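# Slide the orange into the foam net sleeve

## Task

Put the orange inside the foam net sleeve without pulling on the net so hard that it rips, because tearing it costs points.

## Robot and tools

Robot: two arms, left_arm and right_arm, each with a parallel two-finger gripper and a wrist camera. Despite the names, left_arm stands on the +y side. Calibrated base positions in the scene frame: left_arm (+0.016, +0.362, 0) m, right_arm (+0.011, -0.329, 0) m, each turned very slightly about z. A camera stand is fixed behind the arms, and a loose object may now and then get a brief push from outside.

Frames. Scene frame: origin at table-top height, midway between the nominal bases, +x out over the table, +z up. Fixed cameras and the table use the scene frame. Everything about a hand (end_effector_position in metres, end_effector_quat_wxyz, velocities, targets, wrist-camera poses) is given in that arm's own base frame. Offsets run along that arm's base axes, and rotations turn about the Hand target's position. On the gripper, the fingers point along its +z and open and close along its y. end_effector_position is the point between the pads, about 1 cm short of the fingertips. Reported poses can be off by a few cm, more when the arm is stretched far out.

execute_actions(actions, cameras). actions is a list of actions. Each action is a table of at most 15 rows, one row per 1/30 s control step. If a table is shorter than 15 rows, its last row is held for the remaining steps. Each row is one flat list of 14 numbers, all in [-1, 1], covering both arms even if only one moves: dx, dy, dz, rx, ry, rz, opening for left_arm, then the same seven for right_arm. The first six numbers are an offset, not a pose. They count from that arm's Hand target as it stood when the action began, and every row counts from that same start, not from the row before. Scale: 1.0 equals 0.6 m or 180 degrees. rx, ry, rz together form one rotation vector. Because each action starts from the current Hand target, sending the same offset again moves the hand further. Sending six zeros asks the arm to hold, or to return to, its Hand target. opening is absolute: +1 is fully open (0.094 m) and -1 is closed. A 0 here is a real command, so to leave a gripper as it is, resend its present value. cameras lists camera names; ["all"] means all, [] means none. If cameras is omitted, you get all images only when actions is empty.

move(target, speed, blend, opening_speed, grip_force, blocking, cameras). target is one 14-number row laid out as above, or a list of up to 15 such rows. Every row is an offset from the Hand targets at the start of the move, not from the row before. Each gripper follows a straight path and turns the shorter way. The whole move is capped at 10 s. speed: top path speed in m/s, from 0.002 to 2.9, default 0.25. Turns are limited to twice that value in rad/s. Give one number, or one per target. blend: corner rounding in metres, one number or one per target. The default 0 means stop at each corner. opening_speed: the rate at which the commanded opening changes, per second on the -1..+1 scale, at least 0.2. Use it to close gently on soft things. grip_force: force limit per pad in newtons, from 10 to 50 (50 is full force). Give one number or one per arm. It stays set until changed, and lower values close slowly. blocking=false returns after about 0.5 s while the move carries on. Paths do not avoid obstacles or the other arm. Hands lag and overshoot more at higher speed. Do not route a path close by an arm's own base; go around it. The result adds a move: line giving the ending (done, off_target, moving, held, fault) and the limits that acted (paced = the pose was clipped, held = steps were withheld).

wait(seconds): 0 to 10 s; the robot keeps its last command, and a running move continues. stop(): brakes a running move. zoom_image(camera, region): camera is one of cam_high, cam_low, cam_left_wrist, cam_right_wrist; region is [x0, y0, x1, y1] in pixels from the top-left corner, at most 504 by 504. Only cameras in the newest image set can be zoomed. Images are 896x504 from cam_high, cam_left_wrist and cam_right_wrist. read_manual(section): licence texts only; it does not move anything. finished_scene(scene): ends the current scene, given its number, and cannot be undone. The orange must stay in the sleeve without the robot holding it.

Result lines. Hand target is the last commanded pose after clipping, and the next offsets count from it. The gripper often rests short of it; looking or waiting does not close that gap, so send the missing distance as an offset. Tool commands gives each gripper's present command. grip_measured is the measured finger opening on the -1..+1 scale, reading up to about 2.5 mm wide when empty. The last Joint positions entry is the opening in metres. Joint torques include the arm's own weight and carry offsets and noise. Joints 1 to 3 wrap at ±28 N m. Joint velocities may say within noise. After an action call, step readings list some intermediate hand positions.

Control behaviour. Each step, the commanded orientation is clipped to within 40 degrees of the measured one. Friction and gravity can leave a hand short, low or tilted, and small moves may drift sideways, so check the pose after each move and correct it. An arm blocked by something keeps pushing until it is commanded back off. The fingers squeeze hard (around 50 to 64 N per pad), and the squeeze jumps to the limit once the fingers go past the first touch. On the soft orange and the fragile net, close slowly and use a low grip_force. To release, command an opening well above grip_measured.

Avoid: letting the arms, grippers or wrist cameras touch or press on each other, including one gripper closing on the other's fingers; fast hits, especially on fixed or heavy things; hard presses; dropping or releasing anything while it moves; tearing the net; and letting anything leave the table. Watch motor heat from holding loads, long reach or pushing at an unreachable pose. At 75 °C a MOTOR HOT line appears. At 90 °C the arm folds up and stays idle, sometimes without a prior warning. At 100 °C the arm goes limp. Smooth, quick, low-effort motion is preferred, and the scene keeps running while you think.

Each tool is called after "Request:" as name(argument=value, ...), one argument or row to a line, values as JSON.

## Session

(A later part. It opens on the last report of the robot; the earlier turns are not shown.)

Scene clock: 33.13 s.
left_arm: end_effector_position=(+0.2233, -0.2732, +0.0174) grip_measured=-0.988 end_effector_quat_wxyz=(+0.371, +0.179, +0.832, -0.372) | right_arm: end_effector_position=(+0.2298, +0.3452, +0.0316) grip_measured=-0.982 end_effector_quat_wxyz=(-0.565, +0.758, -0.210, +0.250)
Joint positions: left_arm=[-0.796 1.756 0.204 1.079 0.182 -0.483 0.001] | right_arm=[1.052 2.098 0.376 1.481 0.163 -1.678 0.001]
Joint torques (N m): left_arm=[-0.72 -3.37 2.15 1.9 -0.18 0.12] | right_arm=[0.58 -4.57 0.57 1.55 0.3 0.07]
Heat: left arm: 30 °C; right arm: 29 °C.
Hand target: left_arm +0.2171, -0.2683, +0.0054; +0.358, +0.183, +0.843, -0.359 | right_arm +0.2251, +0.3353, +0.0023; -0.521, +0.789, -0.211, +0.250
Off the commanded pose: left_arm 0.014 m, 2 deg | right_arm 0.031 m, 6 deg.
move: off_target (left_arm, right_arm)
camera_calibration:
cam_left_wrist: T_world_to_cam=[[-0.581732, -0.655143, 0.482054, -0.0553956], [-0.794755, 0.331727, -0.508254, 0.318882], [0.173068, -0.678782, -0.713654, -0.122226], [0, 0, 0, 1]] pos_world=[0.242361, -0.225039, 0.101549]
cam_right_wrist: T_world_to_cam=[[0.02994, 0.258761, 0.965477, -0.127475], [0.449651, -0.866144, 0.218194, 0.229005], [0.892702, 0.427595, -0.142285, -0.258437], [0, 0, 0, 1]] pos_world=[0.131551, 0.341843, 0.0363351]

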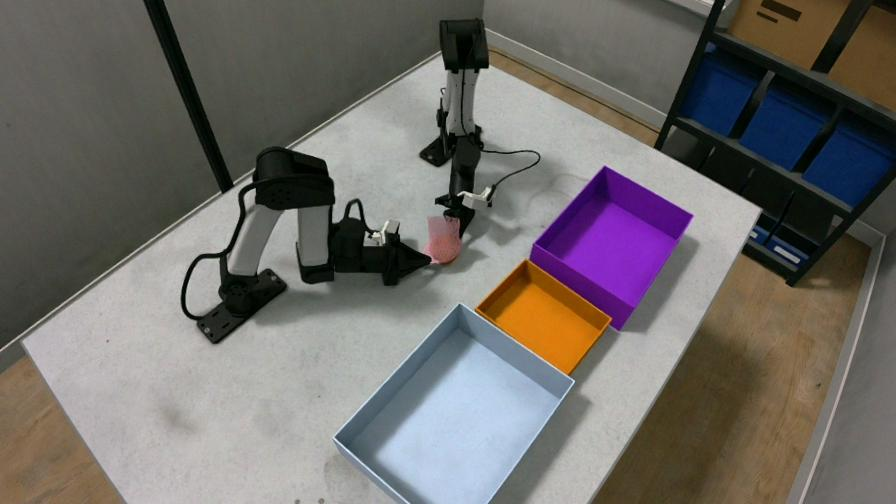

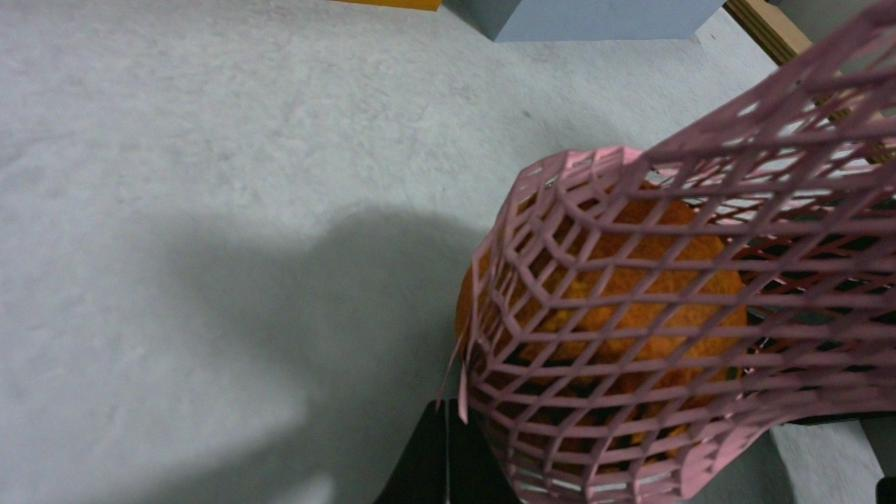

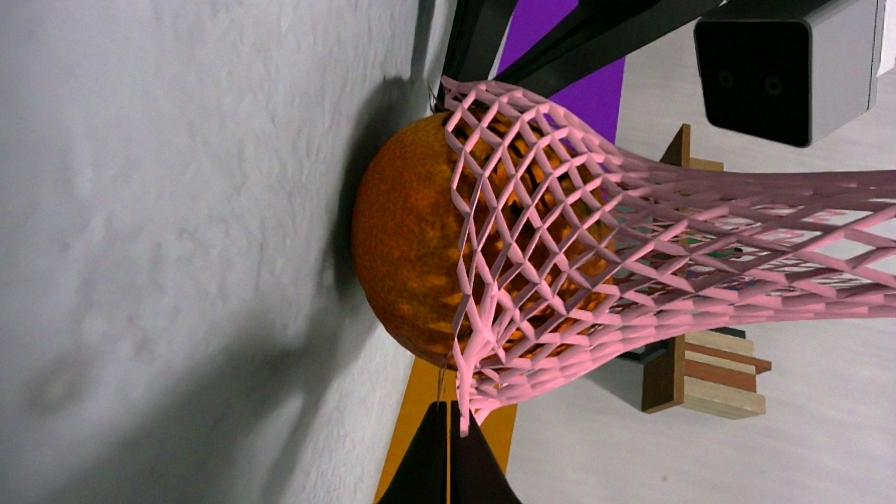

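Request:
move(
  target=[0,0.0,0.004,0,-0.0,0,-1,0,0.012,0.033,-0.08,0.20,0,-1],
  speed=0.08,
  cameras=["all"],
)

Request:
zoom_image(
  camera="cam_high",
  region=[380, 170, 540, 290],
)

Scene clock: 38.70 s.
left_arm: end_effector_position=(+0.2236, -0.2741, +0.0191) grip_measured=-0.988 end_effector_quat_wxyz=(+0.374, +0.180, +0.830, -0.373) | right_arm: end_effector_position=(+0.2301, +0.3449, +0.0269) grip_measured=-0.982 end_effector_quat_wxyz=(-0.345, +0.881, -0.322, +0.038)
Joint positions: left_arm=[-0.799 1.756 0.204 1.087 0.178 -0.483 0.001] | right_arm=[0.934 1.72 0.798 0.051 -0.115 -1.465 0.001]
Joint torques (N m): left_arm=[-0.47 -5.01 2.21 1.65 -0.14 0.12] | right_arm=[-0.5 -6.65 7.12 1.15 -0.18 0.27]
Heat: left arm: 31 °C; right arm: 29 °C.
Hand target: left_arm +0.2170, -0.2684, +0.0078; +0.358, +0.183, +0.842, -0.359 | right_arm +0.2251, +0.3424, +0.0220; -0.329, +0.885, -0.329, +0.019
Off the commanded pose: left_arm 0.014 m, 3 deg | right_arm 0.007 m, 3 deg.
move: off_target (left_arm, right_arm)
camera_calibration:
cam_left_wrist: T_world_to_cam=[[-0.584737, -0.653458, 0.480703, -0.0554904], [-0.791333, 0.329058, -0.515279, 0.318955], [0.178533, -0.681699, -0.709515, -0.123843], [0, 0, 0, 1]] pos_world=[0.242063, -0.225639, 0.103157]
cam_right_wrist: T_world_to_cam=[[0.541121, 0.543234, 0.641939, -0.329944], [0.586526, -0.790837, 0.174827, 0.17332], [0.602641, 0.281911, -0.746559, -0.125934], [0, 0, 0, 1]] pos_world=[0.152775, 0.351807, 0.0874855]

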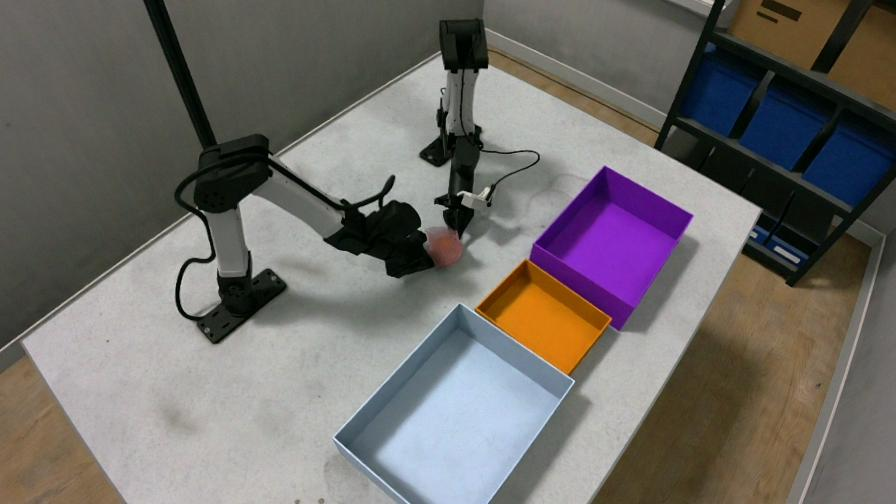

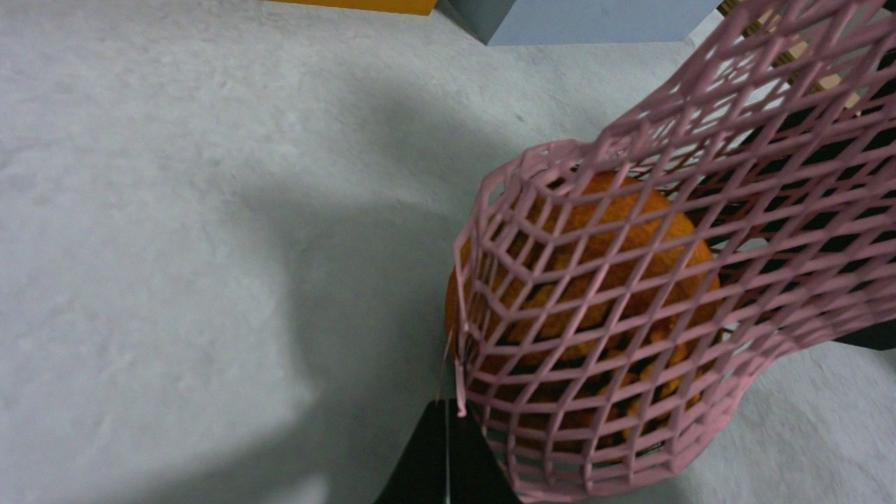

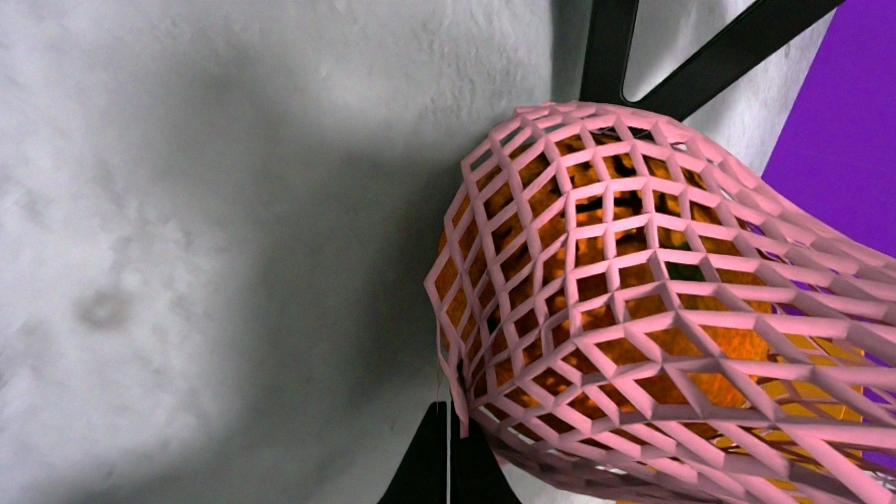

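Scaled by 3.150.

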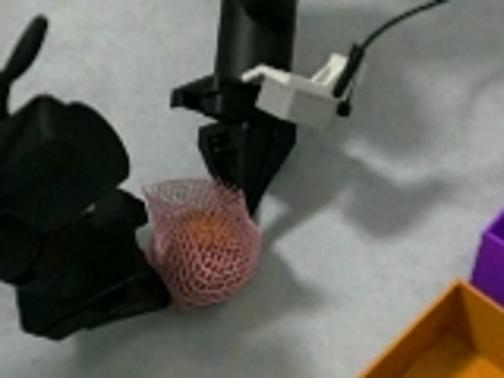

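Request:
move(
  target=[0.004,0.0,-0.002,0,-0.0,0,-1,0,0.0,-0.018,0,0,0,-1],
  speed=0.06,
  cameras=["all"],
)

Scene clock: 39.93 s.
left_arm: end_effector_position=(+0.2236, -0.2741, +0.0191) grip_measured=-0.988 end_effector_quat_wxyz=(+0.374, +0.180, +0.830, -0.373) | right_arm: end_effector_position=(+0.2312, +0.3466, +0.0245) grip_measured=-0.982 end_effector_quat_wxyz=(-0.346, +0.881, -0.321, +0.038)
Joint positions: left_arm=[-0.799 1.756 0.204 1.087 0.178 -0.483 0.001] | right_arm=[0.934 1.733 0.799 0.067 -0.116 -1.465 0.001]
Joint torques (N m): left_arm=[0.18 -3.96 2.66 1.7 -0.06 0.16] | right_arm=[-0.49 -5.41 5.34 1.45 -0.2 0.29]
Heat: left arm: 31 °C; right arm: 29 °C.
Hand target: left_arm +0.2194, -0.2684, +0.0066; +0.358, +0.183, +0.842, -0.359 | right_arm +0.2252, +0.3425, +0.0112; -0.329, +0.885, -0.329, +0.019
Off the commanded pose: left_arm 0.014 m, 3 deg | right_arm 0.015 m, 3 deg.
move: off_target (left_arm, right_arm)
camera_calibration:
cam_left_wrist: T_world_to_cam=[[-0.584737, -0.653458, 0.480703, -0.0554904], [-0.791333, 0.329058, -0.515279, 0.318955], [0.178533, -0.681699, -0.709515, -0.123843], [0, 0, 0, 1]] pos_world=[0.242063, -0.225639, 0.103157]
cam_right_wrist: T_world_to_cam=[[0.54033, 0.541426, 0.644128, -0.329069], [0.586445, -0.791263, 0.173159, 0.174721], [0.603428, 0.284183, -0.74506, -0.129814], [0, 0, 0, 1]] pos_world=[0.153675, 0.353308, 0.0849891]

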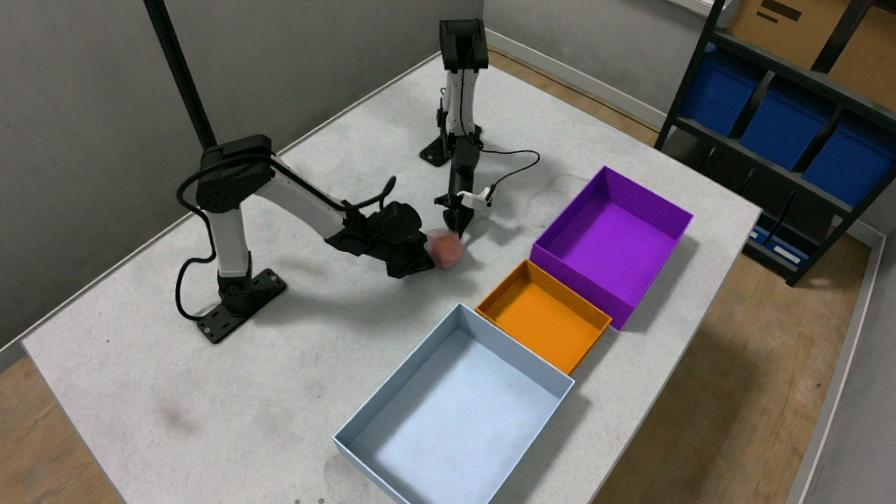

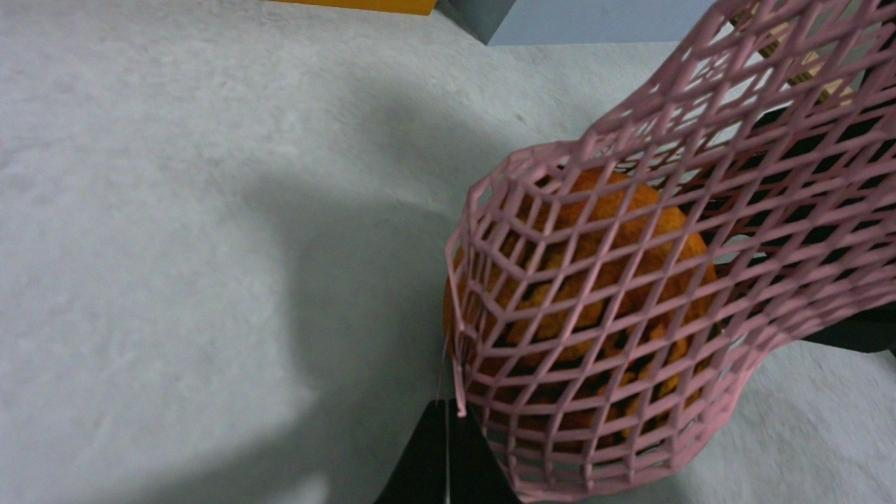

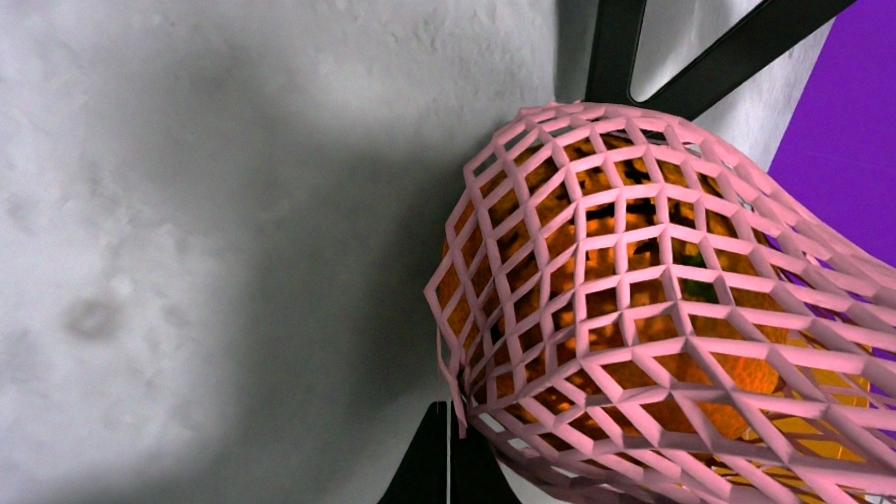

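Request:
move(
  target=[
    [0.0067,-0.0095,0.02,0,0,0,-1,0.01,0.0067,0.021,0,0,0,-1],
    [0.0067,-0.0095,0.02,0,0,0,-0.7,0.01,0.0067,0.021,0,0,0,-0.7],
  ],
  speed=0.05,
  opening_speed=0.3,
  cameras=["all"],
)

Scene clock: 42.70 s.
left_arm: end_effector_position=(+0.2197, -0.2701, +0.0116) grip_measured=-0.702 end_effector_quat_wxyz=(+0.349, +0.180, +0.848, -0.357) | right_arm: end_effector_position=(+0.2294, +0.3440, +0.0241) grip_measured=-0.701 end_effector_quat_wxyz=(-0.330, +0.886, -0.325, +0.027)
Joint positions: left_arm=[-0.799 1.701 0.219 0.948 0.178 -0.483 0.014] | right_arm=[0.928 1.733 0.827 -0.001 -0.131 -1.465 0.014]
Joint torques (N m): left_arm=[-0.25 -5.87 4.71 1.89 -0.11 0.12] | right_arm=[-0.72 -6.23 7.38 1.42 -0.11 0.2]
Heat: left arm: 31 °C; right arm: 28 °C.
Hand target: left_arm +0.2235, -0.2742, +0.0187; +0.358, +0.183, +0.842, -0.359 | right_arm +0.2311, +0.3465, +0.0237; -0.329, +0.885, -0.329, +0.019
Off the commanded pose: left_arm 0.009 m, 1 deg | right_arm 0.003 m, 1 deg.
move: done
camera_calibration:
cam_left_wrist: T_world_to_cam=[[-0.561627, -0.677255, 0.47529, -0.062892], [-0.814911, 0.353386, -0.459389, 0.321706], [0.143163, -0.645325, -0.750374, -0.107606], [0, 0, 0, 1]] pos_world=[0.242245, -0.225721, 0.0969355]
cam_right_wrist: T_world_to_cam=[[0.559415, 0.558716, 0.612284, -0.335986], [0.594448, -0.785216, 0.173399, 0.16981], [0.577656, 0.26697, -0.771389, -0.115903], [0, 0, 0, 1]] pos_world=[0.153964, 0.352001, 0.0868682]

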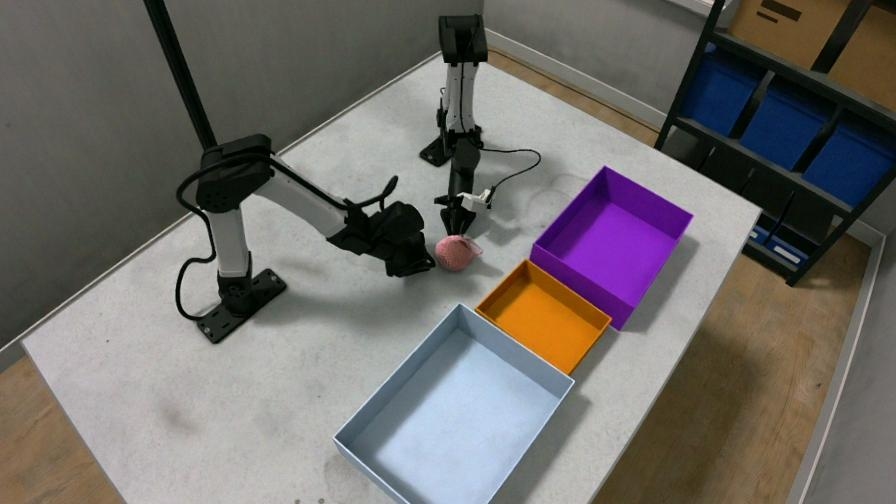

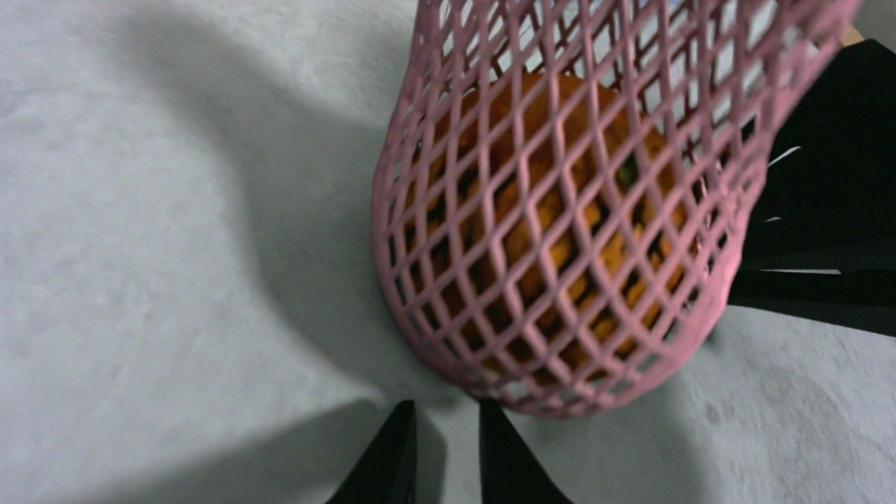

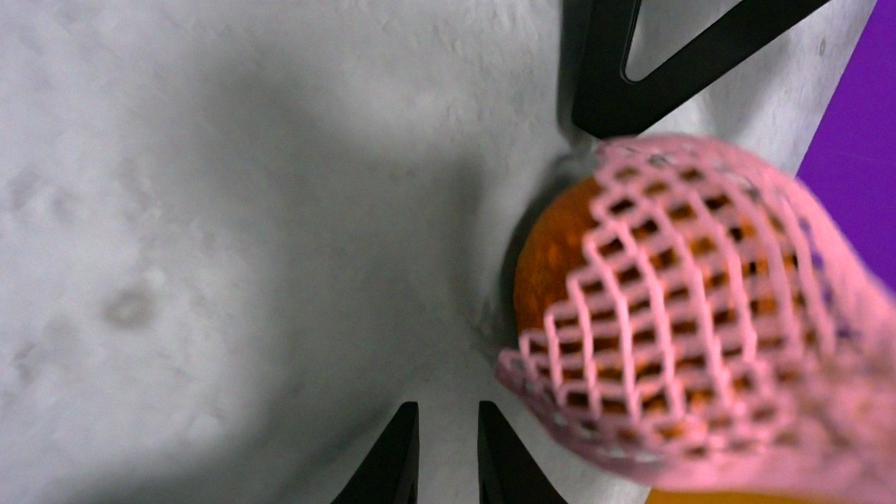

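Request:
wait(
  seconds=1.5,
  cameras=["all"],
)

Request:
zoom_image(
  camera="cam_high",
  region=[380, 190, 540, 310],
)

Scene clock: 44.47 s.
left_arm: end_effector_position=(+0.2197, -0.2701, +0.0116) grip_measured=-0.702 end_effector_quat_wxyz=(+0.349, +0.180, +0.848, -0.357) | right_arm: end_effector_position=(+0.2293, +0.3439, +0.0240) grip_measured=-0.701 end_effector_quat_wxyz=(-0.330, +0.886, -0.325, +0.027)
Joint positions: left_arm=[-0.799 1.701 0.219 0.948 0.178 -0.483 0.014] | right_arm=[0.928 1.733 0.827 -0.002 -0.131 -1.465 0.014]
Joint torques (N m): left_arm=[-0.24 -5.87 4.67 1.9 -0.11 0.13] | right_arm=[-0.55 -6.41 7.38 1.43 -0.09 0.17]
Heat: left arm: 32 °C; right arm: 29 °C.
Hand target: left_arm +0.2235, -0.2742, +0.0187; +0.358, +0.183, +0.842, -0.359 | right_arm +0.2310, +0.3464, +0.0237; -0.329, +0.885, -0.329, +0.019
Tool commands: left_gripper/opening=-0.7 right_gripper/opening=-0.7
Off the commanded pose: left_arm 0.009 m, 1 deg | right_arm 0.003 m, 1 deg.
wait: 1.50 s; at rest from the start
camera_calibration:
cam_left_wrist: T_world_to_cam=[[-0.561627, -0.677255, 0.47529, -0.062892], [-0.814911, 0.353386, -0.459389, 0.321706], [0.143163, -0.645325, -0.750374, -0.107606], [0, 0, 0, 1]] pos_world=[0.242245, -0.225721, 0.0969355]
cam_right_wrist: T_world_to_cam=[[0.559541, 0.558903, 0.611998, -0.335991], [0.594516, -0.785148, 0.173475, 0.169829], [0.577465, 0.266776, -0.771599, -0.115729], [0, 0, 0, 1]] pos_world=[0.153864, 0.352001, 0.0868679]

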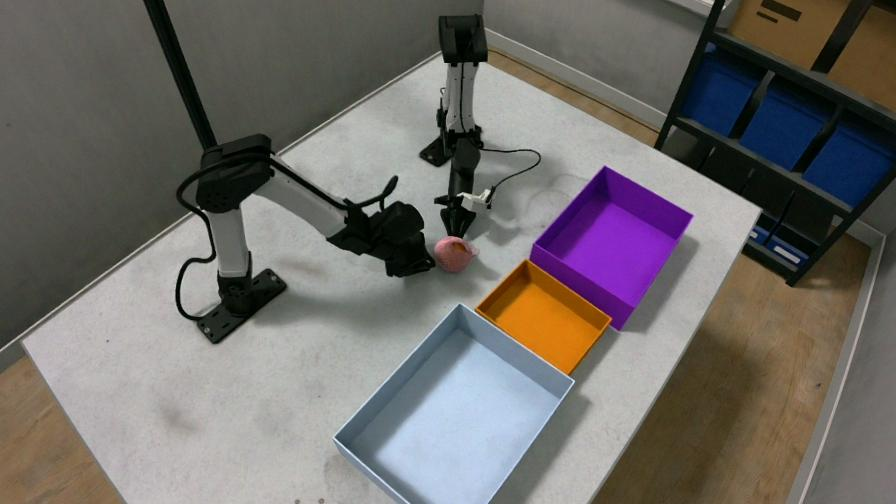

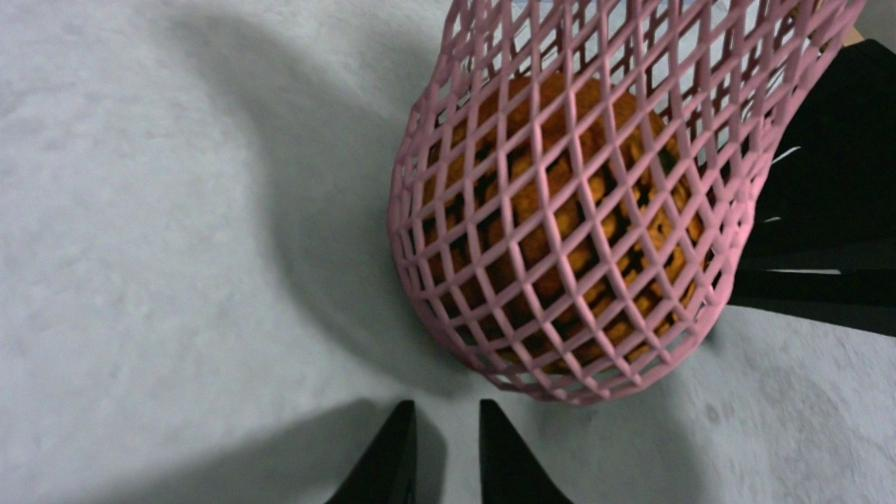

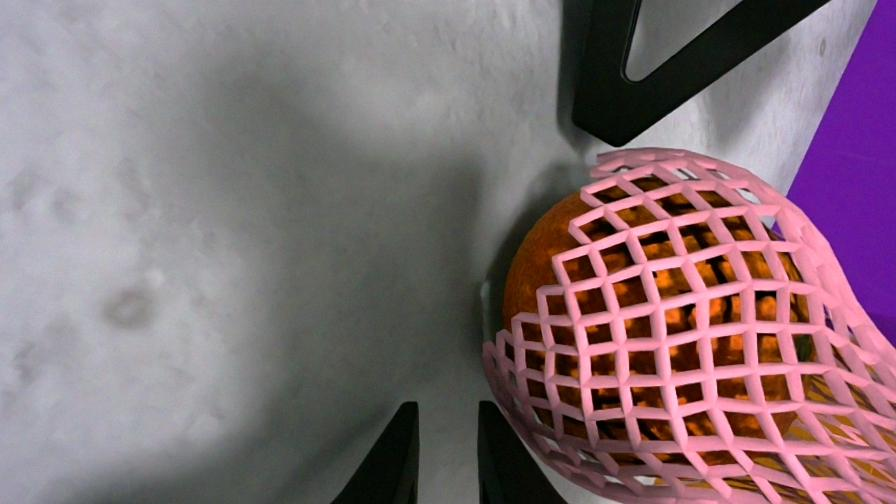

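Scaled by 3.150.

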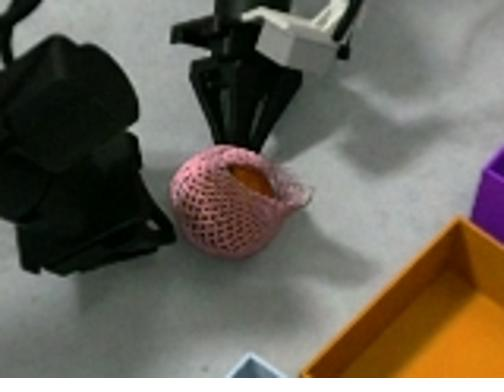

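Request:
move(
  target=[-0.04,0.09,0.07,0,0,0,-0.7,-0.04,-0.09,0.07,0,0,0,-0.7],
  speed=0.15,
  cameras=["all"],
)

Request:
zoom_image(
  camera="cam_high",
  region=[400, 200, 520, 290],
)

Request:
zoom_image(
  camera="cam_right_wrist",
  region=[400, 60, 890, 490],
)

Scene clock: 46.43 s.
left_arm: end_effector_position=(+0.1957, -0.2173, +0.0526) grip_measured=-0.702 end_effector_quat_wxyz=(+0.351, +0.177, +0.848, -0.355) | right_arm: end_effector_position=(+0.2114, +0.2974, +0.0686) grip_measured=-0.701 end_effector_quat_wxyz=(-0.333, +0.882, -0.332, +0.025)
Joint positions: left_arm=[-0.672 1.07 0.11 0.41 0.28 -0.418 0.014] | right_arm=[0.875 1.446 0.739 -0.2 -0.164 -1.49 0.014]
Joint torques (N m): left_arm=[0.49 -2.1 7.01 1.94 0.11 0.19] | right_arm=[-0.66 -6.57 4.86 1.41 -0.14 0.01]
Heat: left arm: 32 °C; right arm: 29 °C.
Hand target: left_arm +0.1996, -0.2201, +0.0608; +0.358, +0.183, +0.842, -0.359 | right_arm +0.2070, +0.2924, +0.0658; -0.329, +0.885, -0.329, +0.019
Off the commanded pose: left_arm 0.009 m, 1 deg | right_arm 0.007 m, 1 deg.
move: done
camera_calibration:
cam_left_wrist: T_world_to_cam=[[-0.557267, -0.681869, 0.473822, -0.0619736], [-0.817057, 0.348676, -0.459176, 0.30182], [0.147887, -0.643023, -0.751432, -0.0396758], [0, 0, 0, 1]] pos_world=[0.217936, -0.173008, 0.138139]
cam_right_wrist: T_world_to_cam=[[0.569662, 0.545746, 0.614529, -0.325688], [0.585471, -0.79422, 0.162599, 0.141529], [0.576809, 0.267162, -0.771956, -0.058615], [0, 0, 0, 1]] pos_world=[0.13648, 0.305808, 0.131884]

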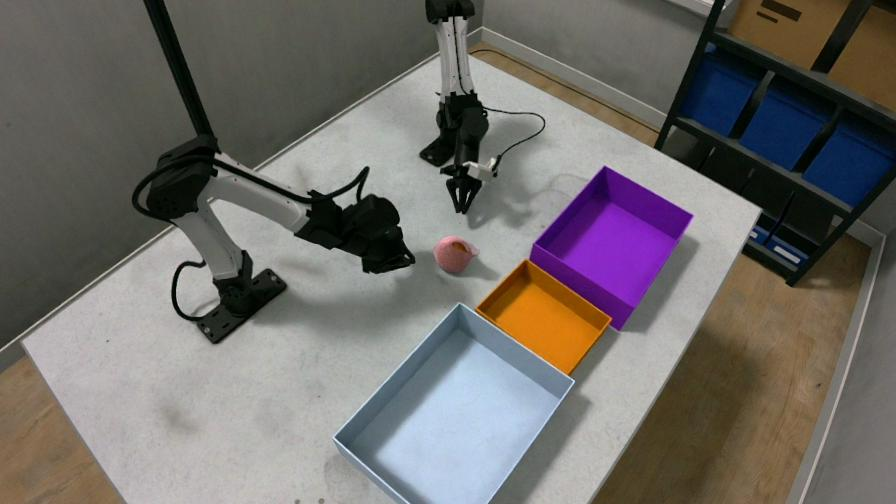

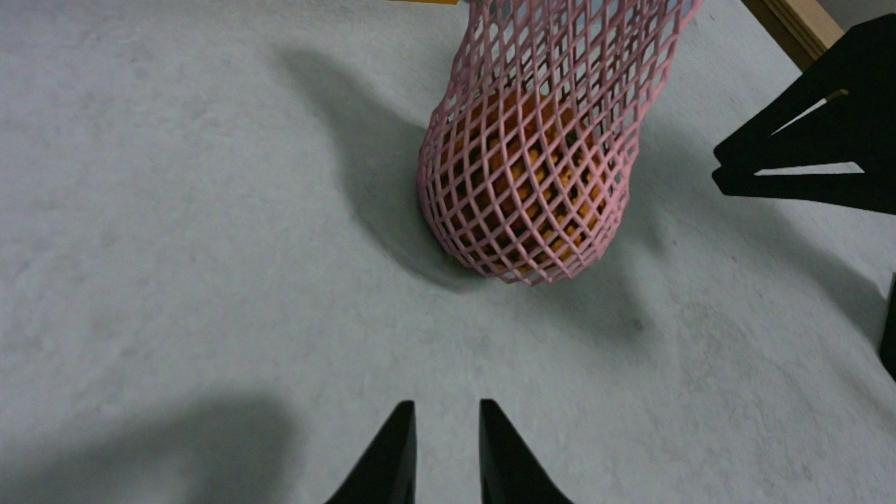

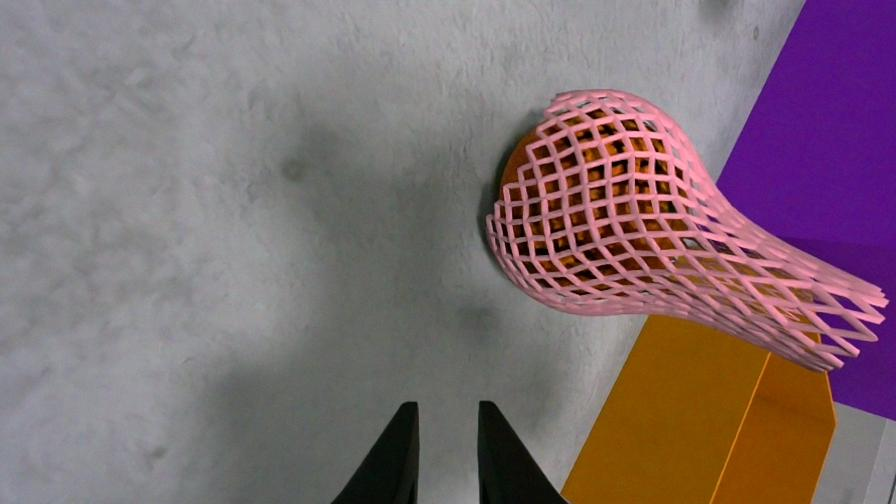

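Scaled by 4.200.

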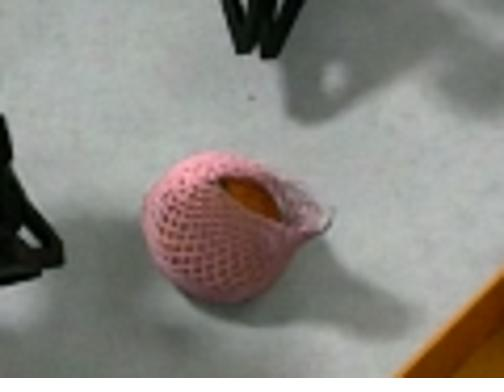

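Scaled by 1.029.

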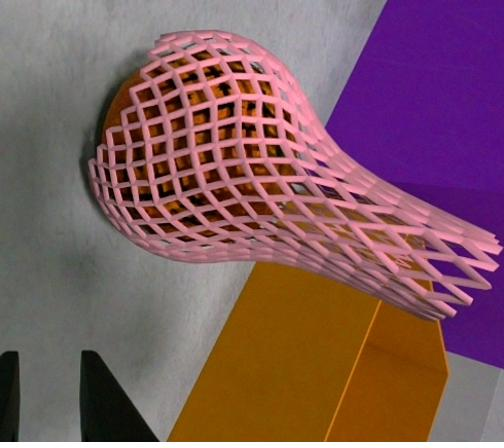

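Request:
finished_scene(
  scene=1,
)

The scene is finished: the task was done.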